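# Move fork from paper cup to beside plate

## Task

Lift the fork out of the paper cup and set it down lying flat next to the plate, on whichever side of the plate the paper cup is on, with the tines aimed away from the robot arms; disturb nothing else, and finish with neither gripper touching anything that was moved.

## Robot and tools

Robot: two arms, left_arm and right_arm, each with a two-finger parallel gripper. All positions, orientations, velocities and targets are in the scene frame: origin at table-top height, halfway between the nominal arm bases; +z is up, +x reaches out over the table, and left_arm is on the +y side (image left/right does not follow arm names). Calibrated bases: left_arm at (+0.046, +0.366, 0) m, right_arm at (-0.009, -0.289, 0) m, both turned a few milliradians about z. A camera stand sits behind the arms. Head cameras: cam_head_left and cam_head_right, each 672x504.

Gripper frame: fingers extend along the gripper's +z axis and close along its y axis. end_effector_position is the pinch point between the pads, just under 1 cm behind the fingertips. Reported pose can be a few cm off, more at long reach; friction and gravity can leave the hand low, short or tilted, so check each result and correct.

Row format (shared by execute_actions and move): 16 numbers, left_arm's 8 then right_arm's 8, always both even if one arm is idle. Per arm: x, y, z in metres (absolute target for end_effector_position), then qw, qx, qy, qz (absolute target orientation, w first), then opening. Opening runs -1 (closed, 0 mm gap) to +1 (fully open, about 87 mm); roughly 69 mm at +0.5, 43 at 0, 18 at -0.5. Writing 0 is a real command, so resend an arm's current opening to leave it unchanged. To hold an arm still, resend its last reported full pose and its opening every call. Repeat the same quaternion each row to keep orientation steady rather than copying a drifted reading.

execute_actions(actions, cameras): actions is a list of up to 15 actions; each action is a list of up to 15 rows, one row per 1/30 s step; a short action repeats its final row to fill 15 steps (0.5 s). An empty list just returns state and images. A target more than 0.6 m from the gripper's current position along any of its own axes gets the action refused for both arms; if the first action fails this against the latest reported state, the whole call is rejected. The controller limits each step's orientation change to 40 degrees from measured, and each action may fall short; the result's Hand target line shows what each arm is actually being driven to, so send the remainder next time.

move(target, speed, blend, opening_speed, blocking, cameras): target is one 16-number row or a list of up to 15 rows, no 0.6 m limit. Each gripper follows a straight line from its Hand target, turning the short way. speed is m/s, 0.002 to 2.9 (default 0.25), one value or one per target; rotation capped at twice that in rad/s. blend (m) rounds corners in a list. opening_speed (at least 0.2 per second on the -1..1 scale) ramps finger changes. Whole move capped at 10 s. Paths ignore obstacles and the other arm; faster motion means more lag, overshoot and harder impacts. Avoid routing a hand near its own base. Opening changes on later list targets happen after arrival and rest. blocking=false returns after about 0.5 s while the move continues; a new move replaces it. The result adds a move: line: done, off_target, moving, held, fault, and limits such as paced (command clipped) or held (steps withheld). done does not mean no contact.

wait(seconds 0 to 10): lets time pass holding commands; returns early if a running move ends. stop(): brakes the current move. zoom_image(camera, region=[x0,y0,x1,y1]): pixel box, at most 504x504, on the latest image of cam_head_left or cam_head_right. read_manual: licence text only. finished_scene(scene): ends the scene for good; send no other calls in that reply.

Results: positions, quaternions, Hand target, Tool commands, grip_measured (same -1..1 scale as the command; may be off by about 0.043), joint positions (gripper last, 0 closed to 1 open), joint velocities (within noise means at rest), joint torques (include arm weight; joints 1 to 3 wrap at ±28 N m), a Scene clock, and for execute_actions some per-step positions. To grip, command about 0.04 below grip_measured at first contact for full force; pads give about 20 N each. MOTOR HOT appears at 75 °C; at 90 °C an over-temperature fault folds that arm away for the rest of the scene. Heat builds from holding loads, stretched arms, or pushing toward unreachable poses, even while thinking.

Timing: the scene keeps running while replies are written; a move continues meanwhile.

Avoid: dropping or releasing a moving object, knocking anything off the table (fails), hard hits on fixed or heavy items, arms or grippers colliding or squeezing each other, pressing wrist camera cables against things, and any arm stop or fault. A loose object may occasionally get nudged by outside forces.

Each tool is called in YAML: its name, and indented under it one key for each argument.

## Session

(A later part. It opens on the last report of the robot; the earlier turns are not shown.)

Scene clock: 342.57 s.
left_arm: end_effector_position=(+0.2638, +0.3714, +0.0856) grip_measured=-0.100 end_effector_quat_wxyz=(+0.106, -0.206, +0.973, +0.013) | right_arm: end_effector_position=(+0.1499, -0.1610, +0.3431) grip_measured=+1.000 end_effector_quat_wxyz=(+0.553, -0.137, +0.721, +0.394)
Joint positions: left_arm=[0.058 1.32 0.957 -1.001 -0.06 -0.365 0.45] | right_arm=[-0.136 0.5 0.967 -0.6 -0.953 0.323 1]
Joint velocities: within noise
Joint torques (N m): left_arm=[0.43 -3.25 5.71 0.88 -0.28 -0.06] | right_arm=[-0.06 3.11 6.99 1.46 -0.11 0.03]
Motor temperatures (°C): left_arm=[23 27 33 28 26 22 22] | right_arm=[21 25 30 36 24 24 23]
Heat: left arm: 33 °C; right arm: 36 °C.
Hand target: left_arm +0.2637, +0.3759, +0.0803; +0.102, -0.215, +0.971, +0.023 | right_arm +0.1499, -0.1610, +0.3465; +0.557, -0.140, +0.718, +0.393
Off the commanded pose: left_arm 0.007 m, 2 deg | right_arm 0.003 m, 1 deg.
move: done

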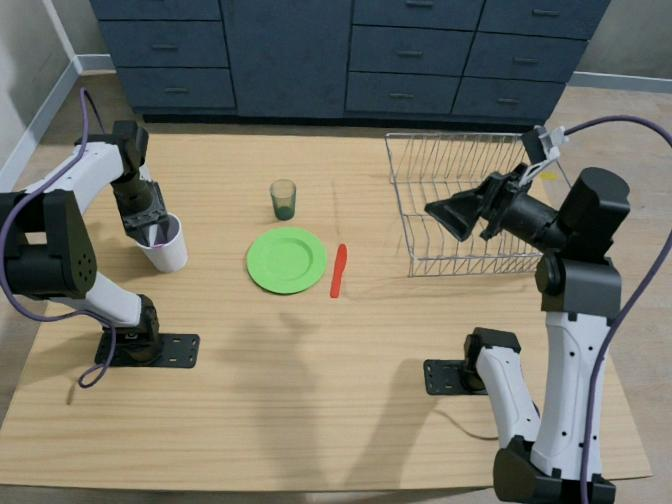

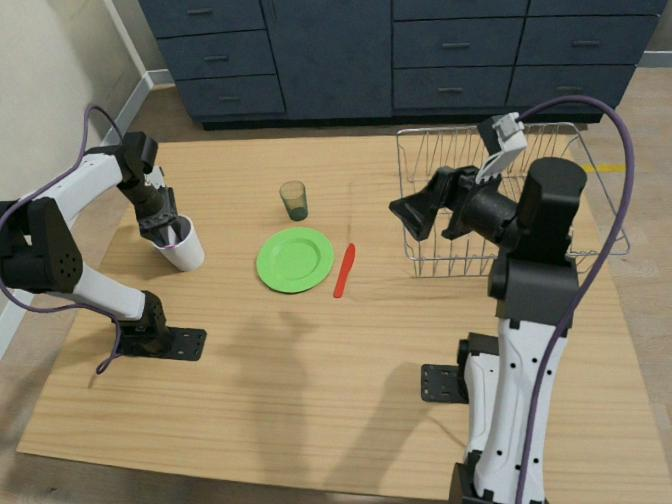

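move:
  target:
    - [0.264,0.376,0.105,0.102,-0.215,0.971,0.0226,0,0.1499,-0.1610,0.3465,0.557,-0.140,0.718,0.393,1]
    - [0.262,0.384,0.105,0.102,-0.215,0.971,0.0226,0,0.1499,-0.1610,0.3465,0.557,-0.140,0.718,0.393,1]
    - [0.260,0.381,0.076,0.102,-0.215,0.971,0.0226,-0.03,0.1499,-0.1610,0.3465,0.557,-0.140,0.718,0.393,1]
  speed: 0.07

zoom_image:
  camera: "cam_head_left"
  region: [110, 185, 190, 265]

zoom_image:
  camera: "cam_head_right"
  region: [130, 185, 210, 265]

Scene clock: 355.20 s.
left_arm: end_effector_position=(+0.2600, +0.3803, +0.0790) grip_measured=-0.030 end_effector_quat_wxyz=(+0.102, -0.224, +0.969, +0.016) | right_arm: end_effector_position=(+0.1499, -0.1610, +0.3431) grip_measured=+1.000 end_effector_quat_wxyz=(+0.553, -0.137, +0.721, +0.394)
Joint positions: left_arm=[0.1 1.32 0.931 -0.985 -0.06 -0.36 0.485] | right_arm=[-0.136 0.5 0.967 -0.6 -0.953 0.323 1]
Joint velocities: within noise
Joint torques (N m): left_arm=[-0.5 -4.07 5.72 0.78 -0.23 0.12] | right_arm=[-0.06 3.1 7.01 1.48 -0.09 0.01]
Motor temperatures (°C): left_arm=[23 27 33 28 26 22 22] | right_arm=[21 25 30 36 24 24 23]
Heat: left arm: 33 °C; right arm: 36 °C.
Hand target: left_arm +0.2597, +0.3820, +0.0758; +0.102, -0.218, +0.970, +0.022 | right_arm +0.1499, -0.1610, +0.3465; +0.557, -0.140, +0.718, +0.393
Off the commanded pose: left_arm 0.003 m, 1 deg | right_arm 0.003 m, 1 deg.
move: done

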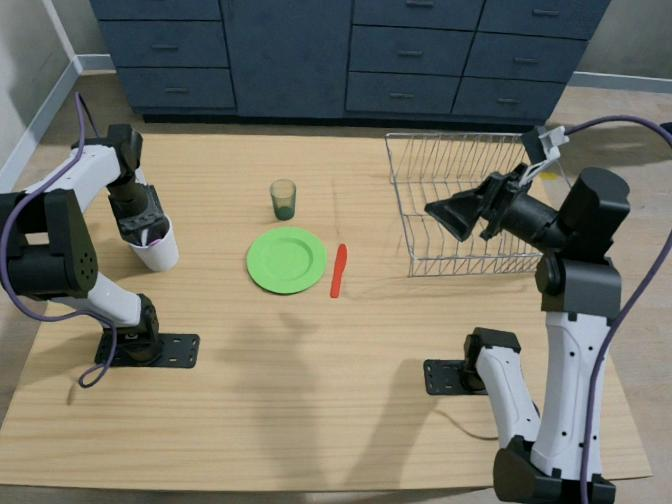

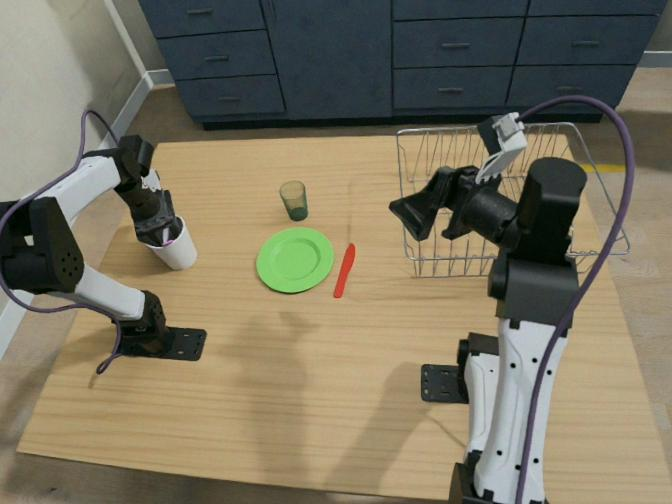

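Scaled by 6.300.

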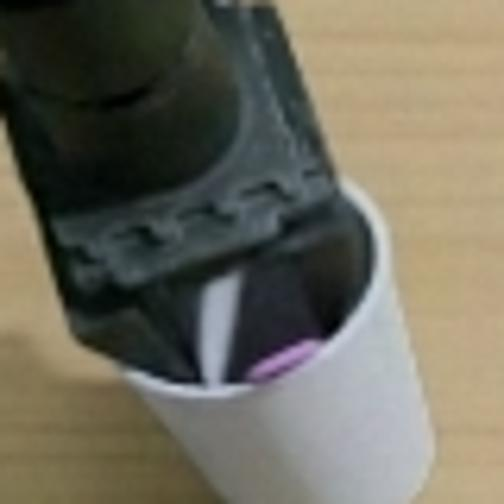

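Scaled by 6.300.

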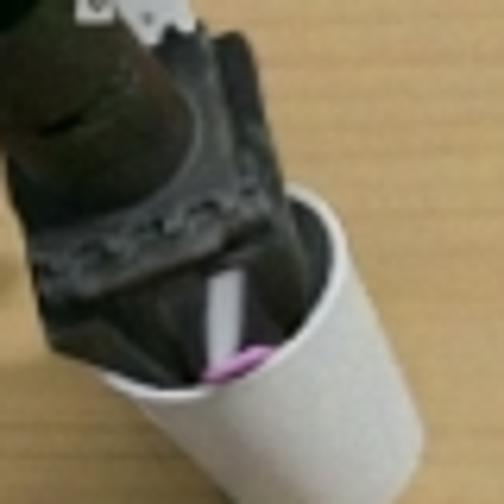

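move:
  target:
    - [0.259,0.380,0.074,0.102,-0.215,0.971,0.0226,-0.7,0.1499,-0.1610,0.3465,0.557,-0.140,0.718,0.393,1]
  speed: 0.04
  opening_speed: 0.5

zoom_image:
  camera: "cam_head_left"
  region: [110, 185, 190, 265]

Scene clock: 362.40 s.
left_arm: end_effector_position=(+0.2594, +0.3796, +0.0771) grip_measured=-0.474 end_effector_quat_wxyz=(+0.101, -0.223, +0.970, +0.016) | right_arm: end_effector_position=(+0.1499, -0.1610, +0.3431) grip_measured=+1.000 end_effector_quat_wxyz=(+0.553, -0.137, +0.721, +0.394)
Joint positions: left_arm=[0.097 1.32 0.923 -0.978 -0.06 -0.36 0.263] | right_arm=[-0.136 0.5 0.967 -0.6 -0.953 0.323 1]
Joint velocities: within noise
Joint torques (N m): left_arm=[-0.7 -4.55 5.39 0.85 -0.2 0.13] | right_arm=[-0.05 3.04 7.01 1.47 -0.11 0.01]
Motor temperatures (°C): left_arm=[23 27 33 28 26 22 22] | right_arm=[21 25 30 36 24 24 23]
Heat: left arm: 33 °C; right arm: 36 °C.
Hand target: left_arm +0.2592, +0.3806, +0.0743; +0.102, -0.216, +0.971, +0.023 | right_arm +0.1499, -0.1610, +0.3465; +0.557, -0.140, +0.718, +0.393
Off the commanded pose: left_arm 0.003 m, 1 deg | right_arm 0.003 m, 1 deg.
move: done

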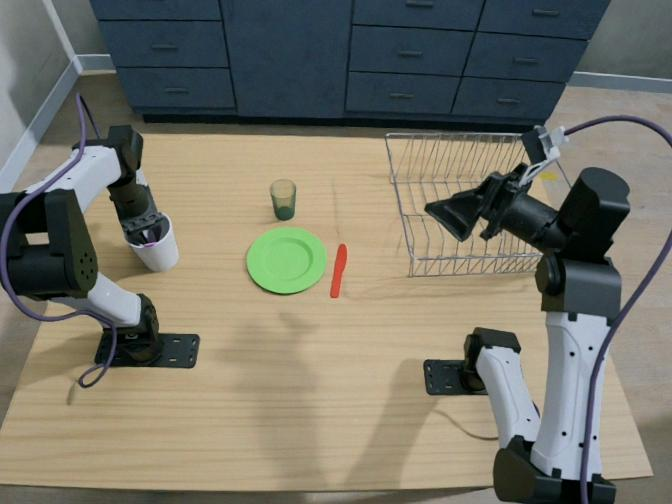

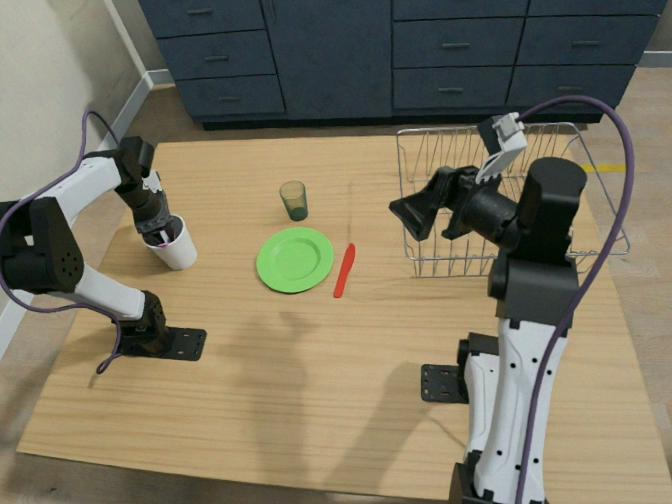

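Scaled by 6.300.

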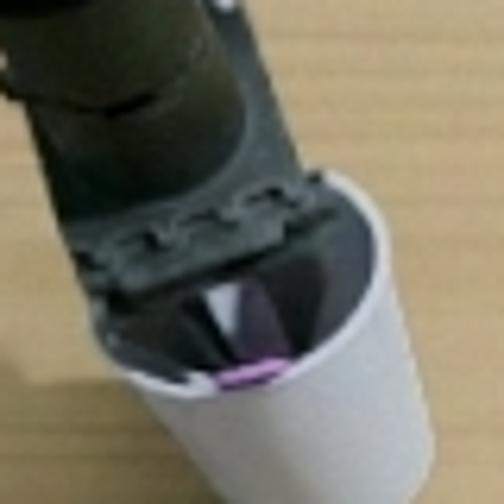

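move:
  target: [0.261,0.382,0.125,0.102,-0.215,0.971,0.0226,-0.7,0.1499,-0.1610,0.3465,0.557,-0.140,0.718,0.393,1]
  speed: 0.05

zoom_image:
  camera: "cam_head_left"
  region: [110, 185, 190, 265]

zoom_image:
  camera: "cam_head_right"
  region: [130, 185, 210, 265]

Scene clock: 372.07 s.
left_arm: end_effector_position=(+0.2628, +0.3799, +0.1191) grip_measured=-0.474 end_effector_quat_wxyz=(+0.102, -0.223, +0.969, +0.016) | right_arm: end_effector_position=(+0.1499, -0.1610, +0.3431) grip_measured=+1.000 end_effector_quat_wxyz=(+0.553, -0.137, +0.721, +0.394)
Joint positions: left_arm=[0.097 1.32 1.09 -1.144 -0.06 -0.36 0.263] | right_arm=[-0.136 0.5 0.967 -0.6 -0.953 0.323 1]
Joint velocities: within noise
Joint torques (N m): left_arm=[-0.36 -4.64 8.28 0.51 -0.23 0.16] | right_arm=[-0.05 3.06 6.99 1.48 -0.11 0.01]
Motor temperatures (°C): left_arm=[23 27 33 28 26 22 23] | right_arm=[21 25 30 36 24 24 23]
Heat: left arm: 33 °C; right arm: 36 °C.
Hand target: left_arm +0.2615, +0.3820, +0.1249; +0.102, -0.215, +0.971, +0.023 | right_arm +0.1499, -0.1610, +0.3465; +0.557, -0.140, +0.718, +0.393
Off the commanded pose: left_arm 0.007 m, 1 deg | right_arm 0.003 m, 1 deg.
move: done

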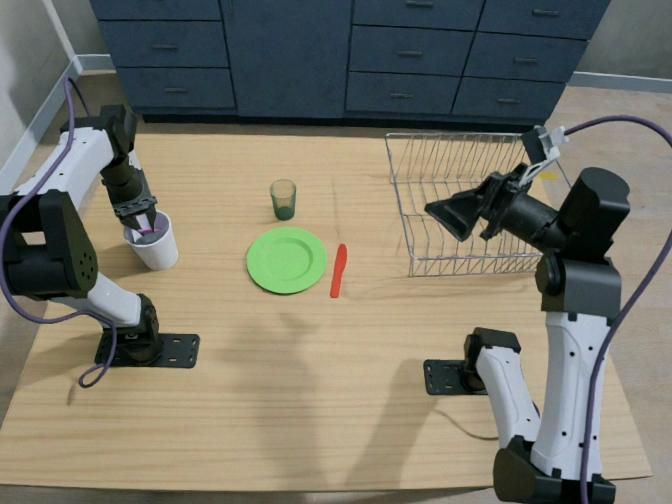

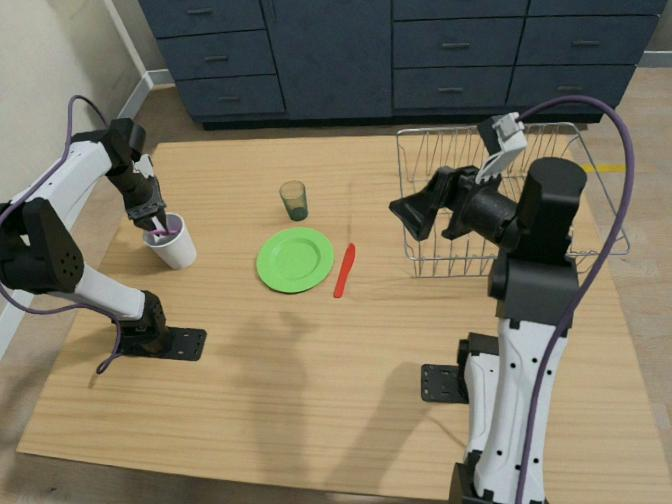

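Scaled by 6.300.

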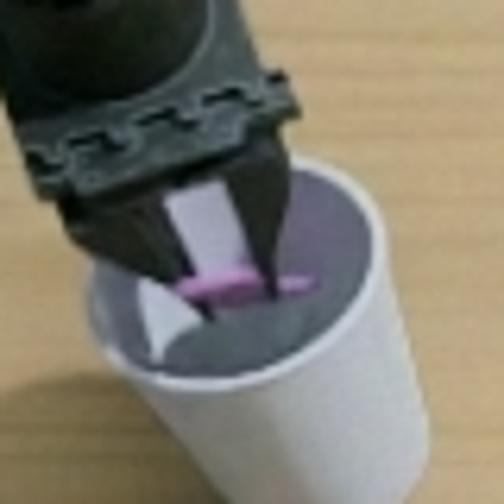

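Scaled by 6.300.

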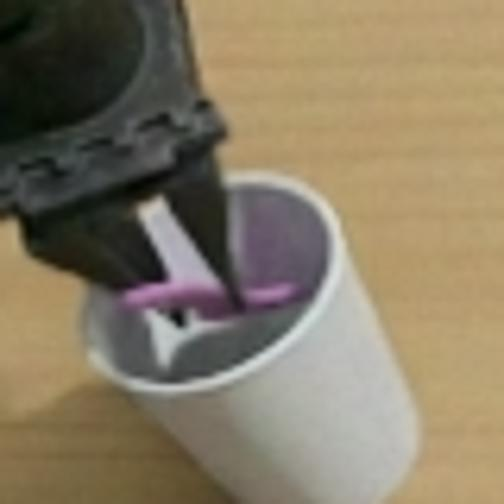

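move:
  target:
    - [0.263,0.382,0.21,0.102,-0.215,0.971,0.0226,-0.7,0.1499,-0.1610,0.3465,0.557,-0.140,0.718,0.393,1]
    - [0.32,0.22,0.205,0.092,0.701,0.701,-0.092,-0.7,0.1499,-0.1610,0.3465,0.557,-0.140,0.718,0.393,1]
  speed: [0.1,0.2]

zoom_image:
  camera: "cam_head_left"
  region: [180, 150, 260, 230]

zoom_image:
  camera: "cam_head_right"
  region: [180, 150, 260, 230]

Scene clock: 387.80 s.
left_arm: end_effector_position=(+0.3216, +0.2246, +0.2059) grip_measured=-0.475 end_effector_quat_wxyz=(+0.095, +0.696, +0.707, -0.076) | right_arm: end_effector_position=(+0.1499, -0.1610, +0.3431) grip_measured=+1.000 end_effector_quat_wxyz=(+0.553, -0.137, +0.721, +0.394)
Joint positions: left_arm=[-0.463 1.713 1.814 -1.535 0.201 1.067 0.262] | right_arm=[-0.136 0.5 0.967 -0.6 -0.953 0.323 1]
Joint velocities: within noise
Joint torques (N m): left_arm=[-0.69 -5.57 7.9 0.35 0.38 0.17] | right_arm=[-0.09 3.02 7.08 1.48 -0.11 0.02]
Motor temperatures (°C): left_arm=[23 27 34 28 26 22 23] | right_arm=[21 25 30 36 24 24 23]
Heat: left arm: 34 °C; right arm: 36 °C.
Hand target: left_arm +0.3203, +0.2201, +0.2046; +0.087, +0.704, +0.699, -0.086 | right_arm +0.1499, -0.1610, +0.3465; +0.557, -0.140, +0.718, +0.393
Off the commanded pose: left_arm 0.005 m, 2 deg | right_arm 0.003 m, 1 deg.
move: done

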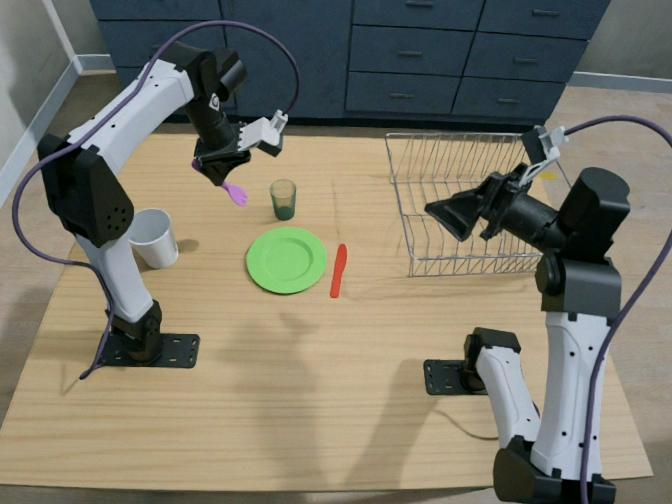

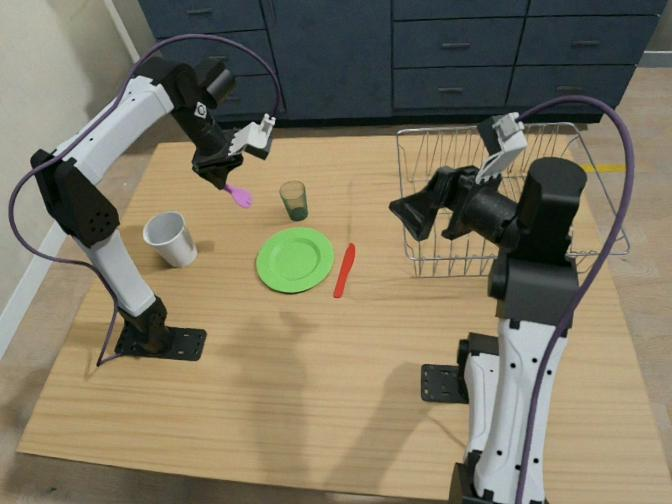

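Scaled by 6.300.

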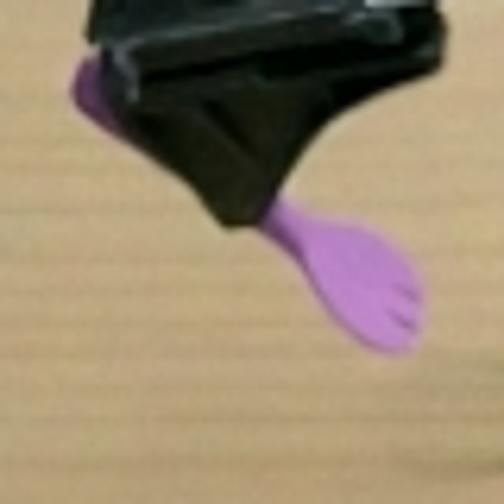

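Scaled by 6.300.

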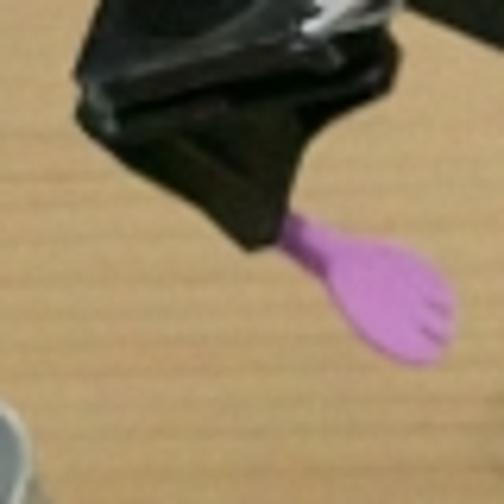

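move:
  target:
    - [0.315,0.24,0.17,0.383,0,0.924,0,-0.7,0.1499,-0.1610,0.3465,0.557,-0.140,0.718,0.393,1]
    - [0.315,0.24,0.09,0.588,0,0.809,0,-0.7,0.1499,-0.1610,0.3465,0.557,-0.140,0.718,0.393,1]
    - [0.315,0.24,0.03,0.6157,0,0.788,0,-0.7,0.1499,-0.1610,0.3465,0.557,-0.140,0.718,0.393,1]
    - [0.315,0.24,0.013,0.6157,0,0.788,0,-0.7,0.1499,-0.1610,0.3465,0.557,-0.140,0.718,0.393,1]
  speed: [0.25,0.15,0.1,0.05]

zoom_image:
  camera: "cam_head_right"
  region: [200, 190, 280, 270]

Scene clock: 401.77 s.
left_arm: end_effector_position=(+0.3181, +0.2412, +0.0161) grip_measured=-0.474 end_effector_quat_wxyz=(+0.617, -0.009, +0.787, -0.001) | right_arm: end_effector_position=(+0.1499, -0.1610, +0.3431) grip_measured=+1.000 end_effector_quat_wxyz=(+0.553, -0.137, +0.721, +0.394)
Joint positions: left_arm=[-0.831 1.732 0.066 1.309 -0.82 -0.28 0.263] | right_arm=[-0.136 0.5 0.967 -0.6 -0.953 0.323 1]
Joint velocities: within noise
Joint torques (N m): left_arm=[-0.69 -2 1.52 2.01 -0.16 0.18] | right_arm=[0.05 3.04 6.99 1.47 -0.1 0]
Motor temperatures (°C): left_arm=[23 28 34 29 26 22 24] | right_arm=[21 25 30 36 24 24 23]
Heat: left arm: 34 °C; right arm: 36 °C.
Hand target: left_arm +0.3148, +0.2422, +0.0133; +0.616, +0.001, +0.788, +0.002 | right_arm +0.1499, -0.1610, +0.3465; +0.557, -0.140, +0.718, +0.393
Off the commanded pose: left_arm 0.005 m, 1 deg | right_arm 0.003 m, 1 deg.
move: done

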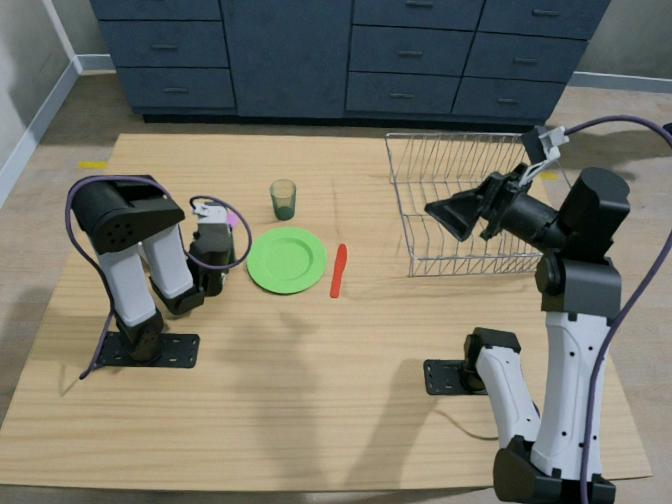

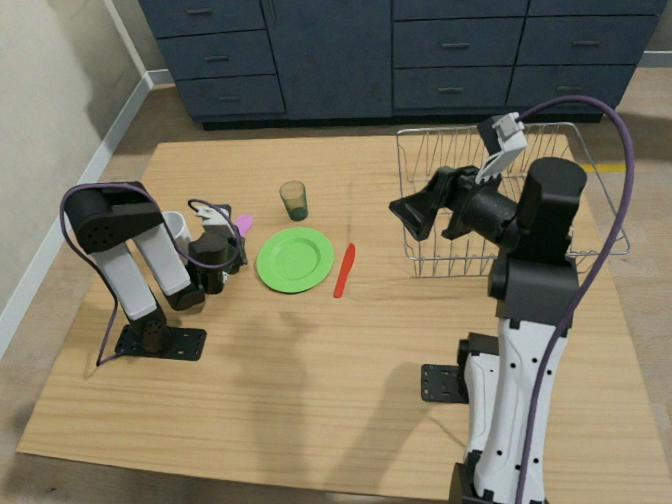

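Scaled by 6.300.

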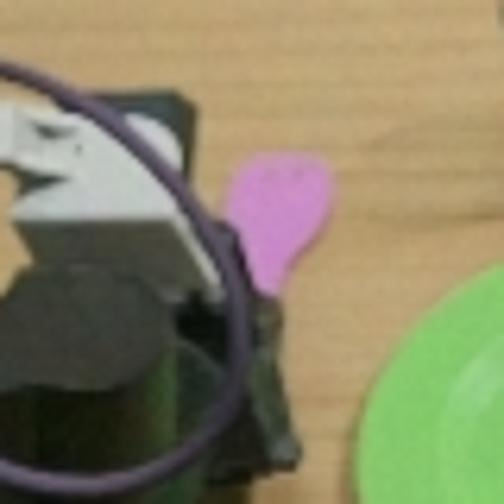

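move:
  target:
    - [0.316,0.24,0.009,0.6157,0,0.788,0,-0.7,0.1499,-0.1610,0.3465,0.557,-0.140,0.718,0.393,1]
    - [0.316,0.24,0.010,0.6157,0,0.788,0,-0.2,0.1499,-0.1610,0.3465,0.557,-0.140,0.718,0.393,1]
  speed: 0.03
  opening_speed: 0.3
  cameras: []

move:
  target:
    - [0.316,0.242,0.03,0.6157,0,0.788,0,-0.1,0.1499,-0.1610,0.3465,0.557,-0.140,0.718,0.393,1]
    - [0.31,0.242,0.10,0.56,0,0.83,0,-0.1,0.1499,-0.1610,0.3465,0.557,-0.140,0.718,0.393,1]
    - [0.27,0.25,0.25,0.2,0,0.98,0,-1,0.1499,-0.1610,0.3465,0.557,-0.140,0.718,0.393,1]
  speed: [0.06,0.15,0.25]

zoom_image:
  camera: "cam_head_left"
  region: [120, 190, 220, 290]

zoom_image:
  camera: "cam_head_right"
  region: [130, 190, 230, 290]

Scene clock: 415.13 s.
left_arm: end_effector_position=(+0.3192, +0.2403, +0.0160) grip_measured=-0.200 end_effector_quat_wxyz=(+0.621, -0.013, +0.784, -0.003) | right_arm: end_effector_position=(+0.1499, -0.1610, +0.3431) grip_measured=+1.000 end_effector_quat_wxyz=(+0.553, -0.137, +0.721, +0.394)
Joint positions: left_arm=[-0.833 1.768 0.066 1.358 -0.825 -0.279 0.4] | right_arm=[-0.136 0.5 0.967 -0.6 -0.953 0.323 1]
Joint velocities: within noise
Joint torques (N m): left_arm=[-0.85 -1.74 1.95 1.81 -0.11 0.11] | right_arm=[-0.06 3.06 6.98 1.46 -0.11 0.03]
Motor temperatures (°C): left_arm=[23 27 33 33 26 22 24] | right_arm=[21 25 30 36 24 24 23]
Heat: left arm: 33 °C; right arm: 36 °C.
Hand target: left_arm +0.3158, +0.2396, +0.0104; +0.616, +0.001, +0.788, +0.000 | right_arm +0.1499, -0.1610, +0.3465; +0.557, -0.140, +0.718, +0.393
Off the commanded pose: left_arm 0.007 m, 2 deg | right_arm 0.003 m, 1 deg.
move: done
No camera images: "cameras" was empty.

Scene clock: 419.50 s.
left_arm: end_effector_position=(+0.2750, +0.2498, +0.2507) grip_measured=-0.976 end_effector_quat_wxyz=(+0.215, -0.008, +0.977, -0.002) | right_arm: end_effector_position=(+0.1499, -0.1610, +0.3431) grip_measured=+1.000 end_effector_quat_wxyz=(+0.553, -0.137, +0.721, +0.394)
Joint positions: left_arm=[-0.525 1.407 1.673 -1.459 -0.215 -0.51 0.012] | right_arm=[-0.136 0.5 0.967 -0.6 -0.953 0.323 1]
Joint velocities: within noise
Joint torques (N m): left_arm=[0.5 -3.23 7.54 0.74 0.12 0.11] | right_arm=[-0.05 3.08 6.98 1.48 -0.1 0.02]
Motor temperatures (°C): left_arm=[23 27 33 32 26 22 23] | right_arm=[21 25 30 36 24 24 23]
Heat: left arm: 33 °C; right arm: 36 °C.
Hand target: left_arm +0.2713, +0.2491, +0.2500; +0.198, -0.005, +0.980, -0.005 | right_arm +0.1499, -0.1610, +0.3465; +0.557, -0.140, +0.718, +0.393
Off the commanded pose: left_arm 0.005 m, 2 deg | right_arm 0.003 m, 1 deg.
move: done

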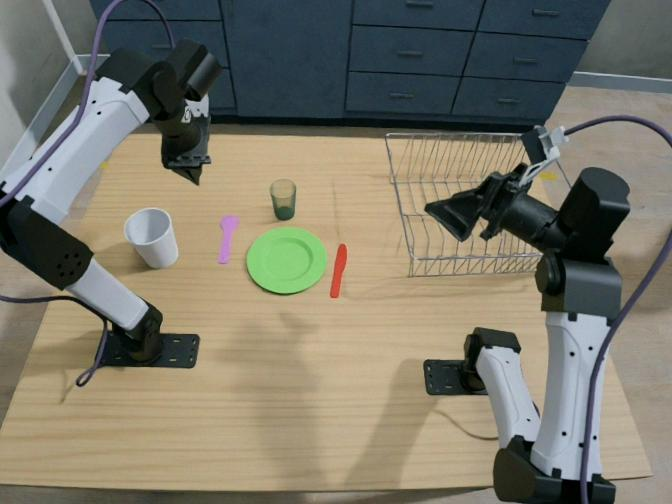

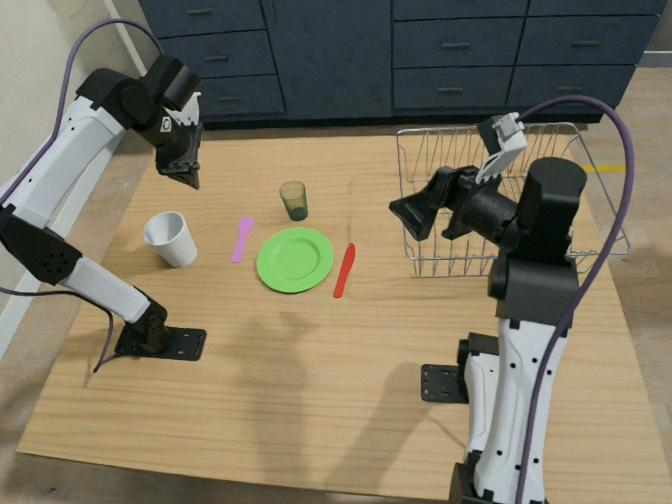

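Scaled by 5.040.

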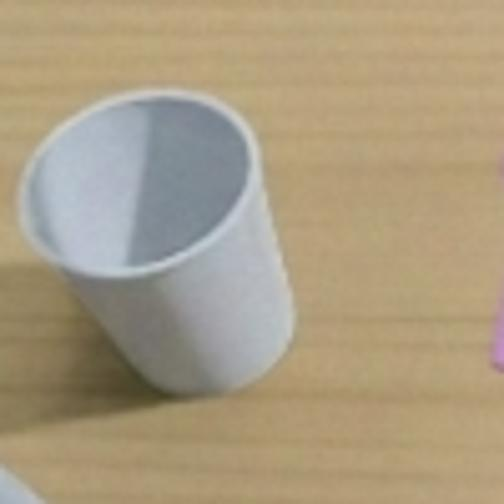

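Scaled by 5.040.

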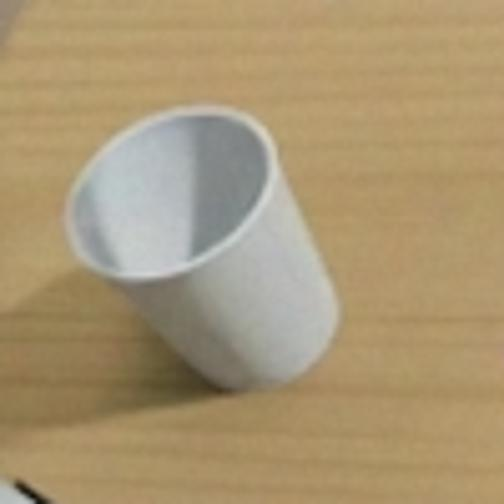

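move:
  target:
    - [0.29,0.393,0.18,0.03,0,0.9995,0,-1,0.1499,-0.1610,0.3465,0.557,-0.140,0.718,0.393,1]
    - [0.288,0.393,0.102,0.03,0,0.9995,0,-1,0.1499,-0.1610,0.3465,0.557,-0.140,0.718,0.393,1]
    - [0.288,0.354,0.100,0.03,0,0.9995,0,-1,0.1499,-0.1610,0.3465,0.557,-0.140,0.718,0.393,1]
  speed: [0.2,0.1,0.05]

zoom_image:
  camera: "cam_head_left"
  region: [120, 190, 220, 290]

Scene clock: 438.33 s.
left_arm: end_effector_position=(+0.2872, +0.3557, +0.1004) grip_measured=-0.977 end_effector_quat_wxyz=(+0.024, +0.008, +1.000, +0.003) | right_arm: end_effector_position=(+0.1499, -0.1610, +0.3431) grip_measured=+1.000 end_effector_quat_wxyz=(+0.553, -0.137, +0.721, +0.394)
Joint positions: left_arm=[-0.031 1.571 1.229 -1.179 -0.007 -0.026 0.012] | right_arm=[-0.136 0.5 0.967 -0.6 -0.953 0.323 1]
Joint velocities: within noise
Joint torques (N m): left_arm=[-0.68 -7.69 5.11 0.59 0.12 -0.12] | right_arm=[-0.1 3.07 6.97 1.48 -0.11 0.01]
Motor temperatures (°C): left_arm=[23 26 33 30 26 22 23] | right_arm=[21 25 30 36 24 24 23]
Heat: left arm: 33 °C; right arm: 36 °C.
Hand target: left_arm +0.2864, +0.3518, +0.1005; +0.029, +0.003, +1.000, -0.003 | right_arm +0.1499, -0.1610, +0.3465; +0.557, -0.140, +0.718, +0.393
Off the commanded pose: left_arm 0.002 m, 1 deg | right_arm 0.003 m, 1 deg.
move: done

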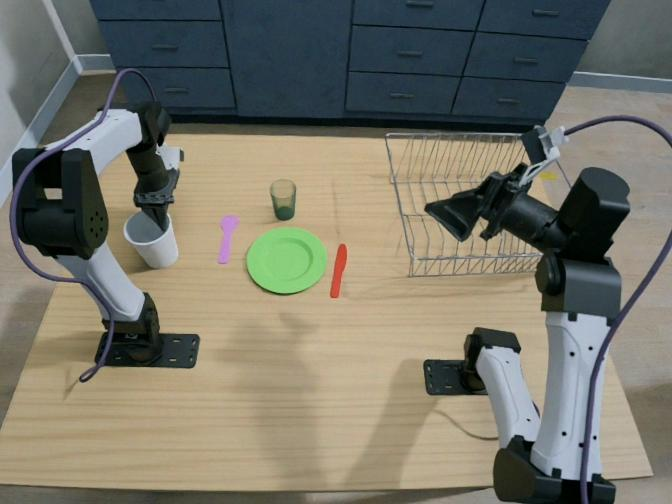

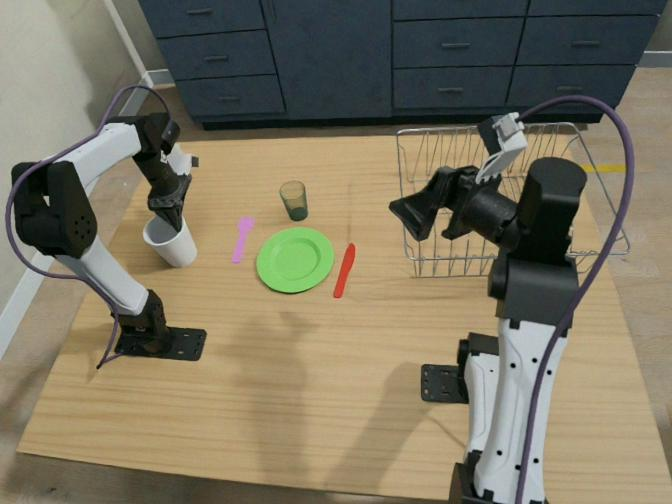

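Scaled by 5.040.

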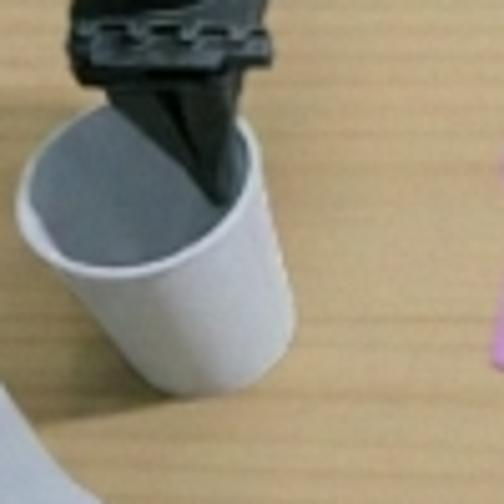

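move:
  target:
    - [0.288,0.340,0.100,0.03,0,0.9995,0,-1,0.1499,-0.1610,0.3465,0.557,-0.140,0.718,0.393,1]
  speed: 0.05

zoom_image:
  camera: "cam_head_left"
  region: [120, 190, 220, 290]

Scene clock: 444.83 s.
left_arm: end_effector_position=(+0.2869, +0.3431, +0.1003) grip_measured=-0.977 end_effector_quat_wxyz=(+0.025, +0.005, +1.000, +0.002) | right_arm: end_effector_position=(+0.1499, -0.1610, +0.3431) grip_measured=+1.000 end_effector_quat_wxyz=(+0.553, -0.137, +0.721, +0.394)
Joint positions: left_arm=[-0.075 1.571 1.229 -1.178 -0.009 -0.076 0.012] | right_arm=[-0.136 0.5 0.967 -0.6 -0.953 0.323 1]
Joint velocities: within noise
Joint torques (N m): left_arm=[-0.57 -6.94 5.76 0.68 -0.04 -0.09] | right_arm=[-0.08 3.03 7.04 1.48 -0.11 0]
Motor temperatures (°C): left_arm=[23 27 34 30 26 22 23] | right_arm=[21 25 30 36 24 24 23]
Heat: left arm: 34 °C; right arm: 36 °C.
Hand target: left_arm +0.2877, +0.3403, +0.1000; +0.030, +0.000, +1.000, +0.001 | right_arm +0.1499, -0.1610, +0.3465; +0.557, -0.140, +0.718, +0.393
Off the commanded pose: left_arm 0.003 m, 1 deg | right_arm 0.003 m, 1 deg.
move: done

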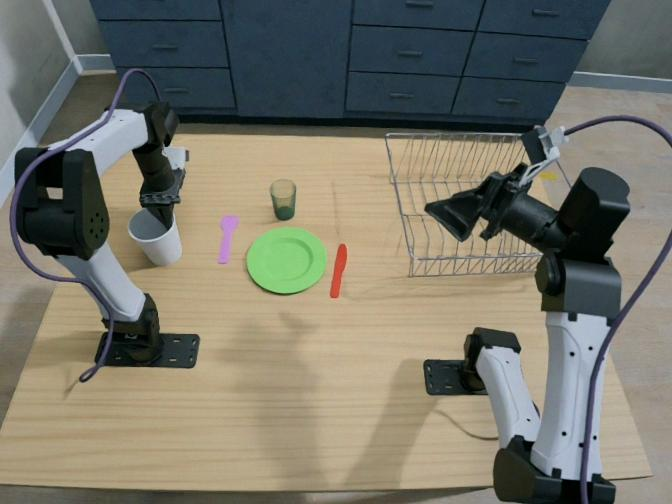

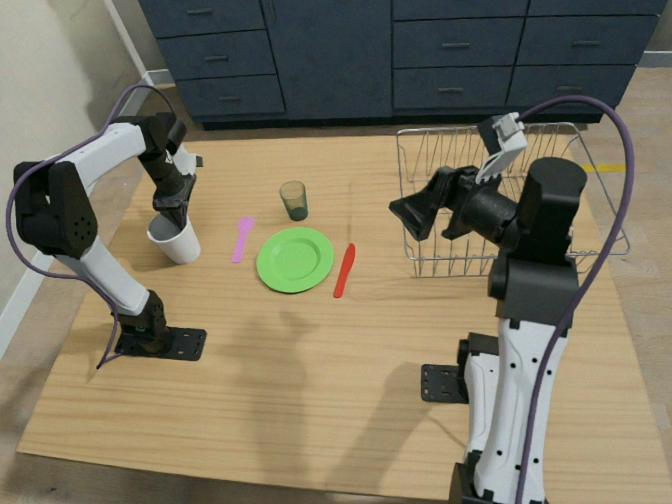

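Scaled by 5.040.

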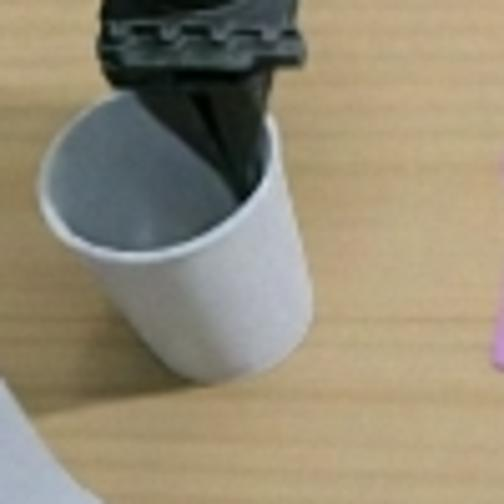

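move:
  target:
    - [0.302,0.338,0.100,0.03,0,0.9995,0,-1,0.1499,-0.1610,0.3465,0.557,-0.140,0.718,0.393,1]
  speed: 0.05

zoom_image:
  camera: "cam_head_left"
  region: [120, 190, 220, 290]

Scene clock: 451.97 s.
left_arm: end_effector_position=(+0.2949, +0.3423, +0.0998) grip_measured=-0.977 end_effector_quat_wxyz=(+0.026, +0.004, +1.000, +0.002) | right_arm: end_effector_position=(+0.1499, -0.1610, +0.3431) grip_measured=+1.000 end_effector_quat_wxyz=(+0.553, -0.137, +0.721, +0.394)
Joint positions: left_arm=[-0.075 1.601 1.256 -1.175 -0.009 -0.078 0.012] | right_arm=[-0.136 0.5 0.967 -0.6 -0.953 0.323 1]
Joint velocities: within noise
Joint torques (N m): left_arm=[-0.73 -5.22 8.34 0.54 -0.02 -0.13] | right_arm=[-0.1 3.08 6.99 1.48 -0.13 0]
Motor temperatures (°C): left_arm=[23 27 34 29 26 22 23] | right_arm=[21 25 30 36 24 24 23]
Heat: left arm: 34 °C; right arm: 36 °C.
Hand target: left_arm +0.3018, +0.3380, +0.0998; +0.030, +0.001, +1.000, +0.000 | right_arm +0.1499, -0.1610, +0.3465; +0.557, -0.140, +0.718, +0.393
Off the commanded pose: left_arm 0.008 m, 1 deg | right_arm 0.003 m, 1 deg.
move: done

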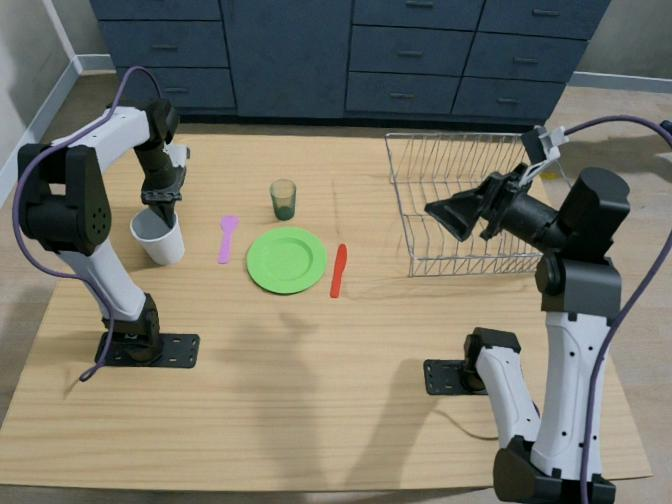

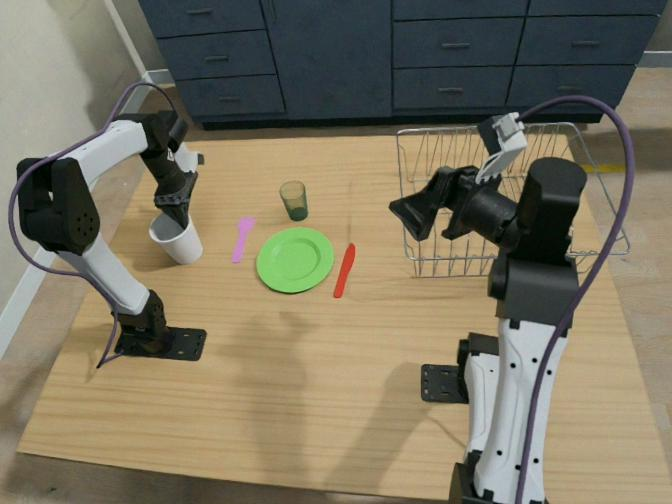

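Scaled by 5.040.

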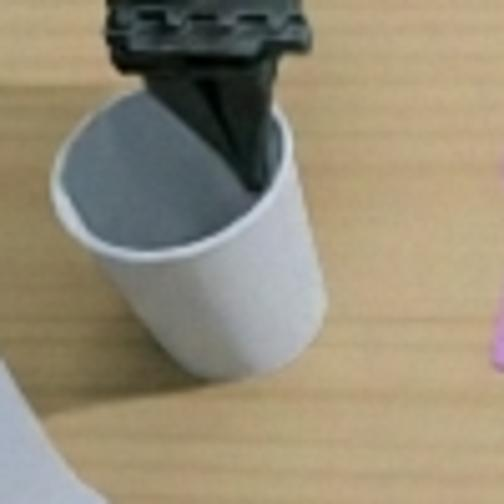

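move:
  target:
    - [0.296,0.357,0.100,0.03,0,0.9995,0,-1,0.1499,-0.1610,0.3465,0.557,-0.140,0.718,0.393,1]
    - [0.322,0.358,0.100,0.03,0,0.9995,0,-1,0.1499,-0.1610,0.3465,0.557,-0.140,0.718,0.393,1]
  speed: 0.05

zoom_image:
  camera: "cam_head_left"
  region: [120, 190, 220, 290]

Scene clock: 461.03 s.
left_arm: end_effector_position=(+0.3165, +0.3589, +0.1007) grip_measured=-0.977 end_effector_quat_wxyz=(+0.031, -0.009, +0.999, +0.006) | right_arm: end_effector_position=(+0.1499, -0.1610, +0.3431) grip_measured=+1.000 end_effector_quat_wxyz=(+0.553, -0.137, +0.721, +0.394)
Joint positions: left_arm=[-0.015 1.67 1.334 -1.175 -0.014 -0.044 0.012] | right_arm=[-0.136 0.5 0.967 -0.6 -0.953 0.323 1]
Joint velocities: within noise
Joint torques (N m): left_arm=[0.83 -5.85 8.39 0.49 0.09 0.26] | right_arm=[-0.05 3.02 6.98 1.48 -0.11 0.02]
Motor temperatures (°C): left_arm=[23 28 35 29 26 22 23] | right_arm=[21 25 30 36 24 24 23]
Heat: left arm: 35 °C; right arm: 36 °C.
Hand target: left_arm +0.3221, +0.3608, +0.1003; +0.031, -0.005, +1.000, +0.002 | right_arm +0.1499, -0.1610, +0.3465; +0.557, -0.140, +0.718, +0.393
Off the commanded pose: left_arm 0.006 m, 1 deg | right_arm 0.003 m, 1 deg.
move: done

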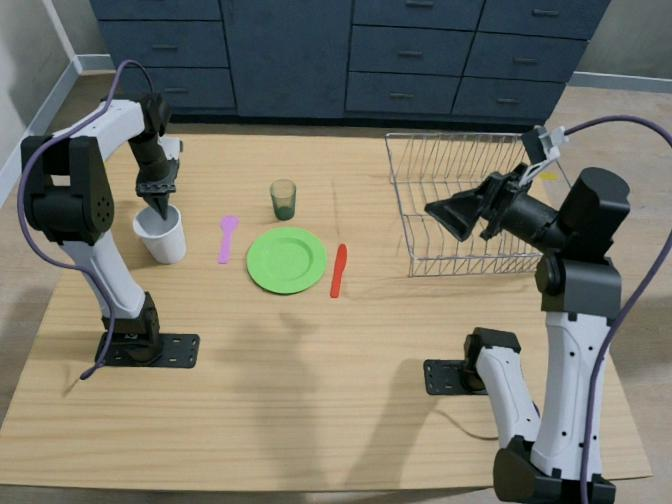

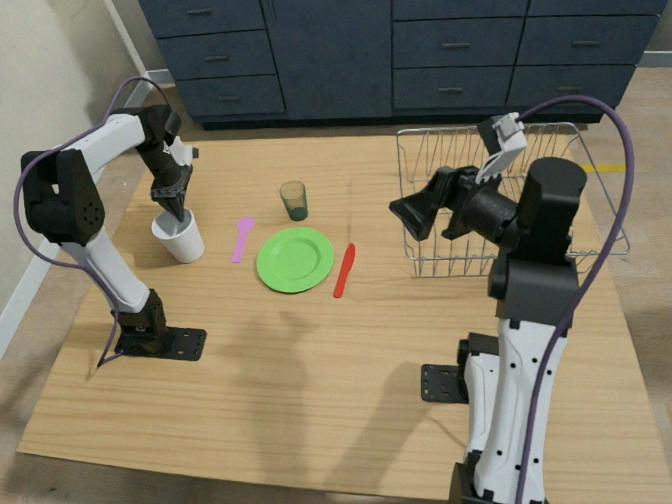

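Scaled by 5.040.

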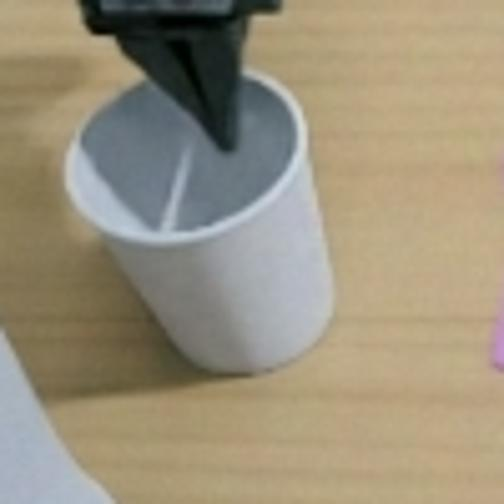

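move:
  target:
    - [0.333,0.362,0.100,0.03,0,0.9995,0,-1,0.1499,-0.1610,0.3465,0.557,-0.140,0.718,0.393,1]
  speed: 0.05

zoom_image:
  camera: "cam_head_left"
  region: [120, 190, 220, 290]

Scene clock: 467.07 s.
left_arm: end_effector_position=(+0.3286, +0.3592, +0.1004) grip_measured=-0.977 end_effector_quat_wxyz=(+0.033, -0.001, +0.999, +0.006) | right_arm: end_effector_position=(+0.1499, -0.1610, +0.3431) grip_measured=+1.000 end_effector_quat_wxyz=(+0.553, -0.137, +0.721, +0.394)
Joint positions: left_arm=[-0.015 1.711 1.38 -1.175 -0.014 -0.029 0.012] | right_arm=[-0.136 0.5 0.967 -0.6 -0.953 0.323 1]
Joint velocities: within noise
Joint torques (N m): left_arm=[0.83 -5.9 8.28 0.41 0.1 0.24] | right_arm=[0.03 2.99 6.98 1.47 -0.11 0.02]
Motor temperatures (°C): left_arm=[23 28 36 29 26 22 23] | right_arm=[21 25 31 36 24 24 23]
Heat: left arm: 36 °C; right arm: 36 °C.
Hand target: left_arm +0.3328, +0.3598, +0.0996; +0.030, +0.004, +1.000, +0.000 | right_arm +0.1499, -0.1610, +0.3465; +0.557, -0.140, +0.718, +0.393
Off the commanded pose: left_arm 0.005 m, 1 deg | right_arm 0.003 m, 1 deg.
move: done

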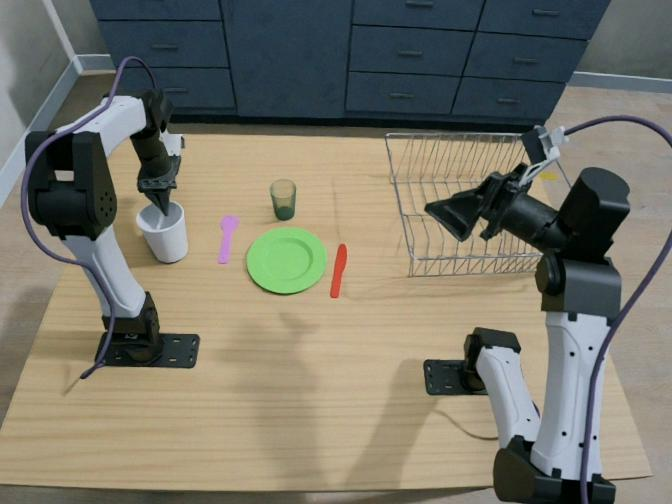

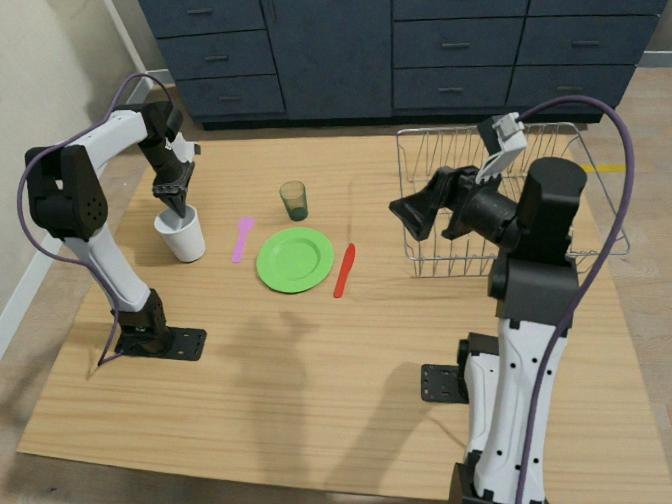

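Scaled by 5.040.

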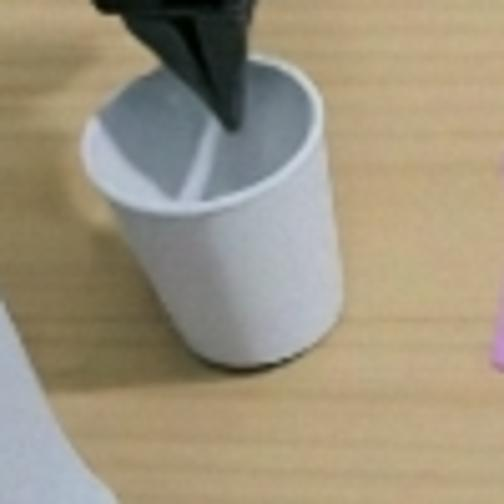

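move:
  target:
    - [0.312,0.366,0.104,0.03,0,0.9995,0,-1,0.1499,-0.1610,0.3465,0.557,-0.140,0.718,0.393,1]
  speed: 0.04

zoom_image:
  camera: "cam_head_left"
  region: [120, 190, 220, 290]

Scene clock: 471.40 s.
left_arm: end_effector_position=(+0.3177, +0.3655, +0.0986) grip_measured=-0.977 end_effector_quat_wxyz=(+0.027, -0.006, +1.000, +0.004) | right_arm: end_effector_position=(+0.1499, -0.1610, +0.3431) grip_measured=+1.000 end_effector_quat_wxyz=(+0.553, -0.137, +0.721, +0.394)
Joint positions: left_arm=[0.008 1.682 1.339 -1.175 -0.009 -0.016 0.012] | right_arm=[-0.136 0.5 0.967 -0.6 -0.953 0.323 1]
Joint velocities: within noise
Joint torques (N m): left_arm=[0.92 -10.55 5.29 0.36 0.19 0.22] | right_arm=[-0.02 3.1 7.04 1.48 -0.11 0.03]
Motor temperatures (°C): left_arm=[23 28 36 29 26 22 23] | right_arm=[21 25 31 36 24 24 23]
Heat: left arm: 36 °C; right arm: 36 °C.
Hand target: left_arm +0.3121, +0.3659, +0.1038; +0.030, -0.001, +1.000, -0.002 | right_arm +0.1499, -0.1610, +0.3465; +0.557, -0.140, +0.718, +0.393
Off the commanded pose: left_arm 0.008 m, 1 deg | right_arm 0.003 m, 1 deg.
move: done

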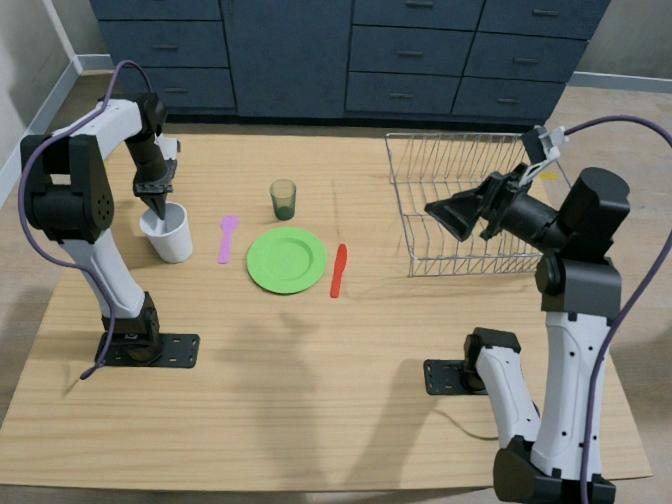

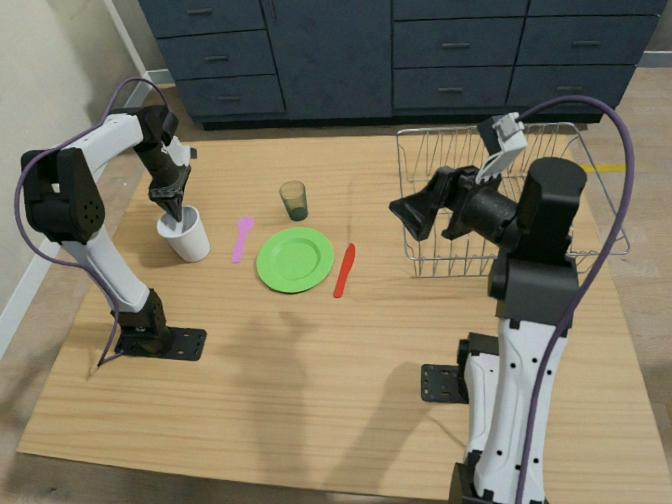

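Scaled by 5.040.

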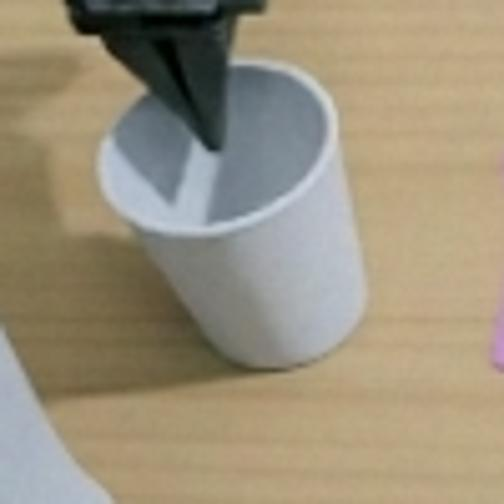

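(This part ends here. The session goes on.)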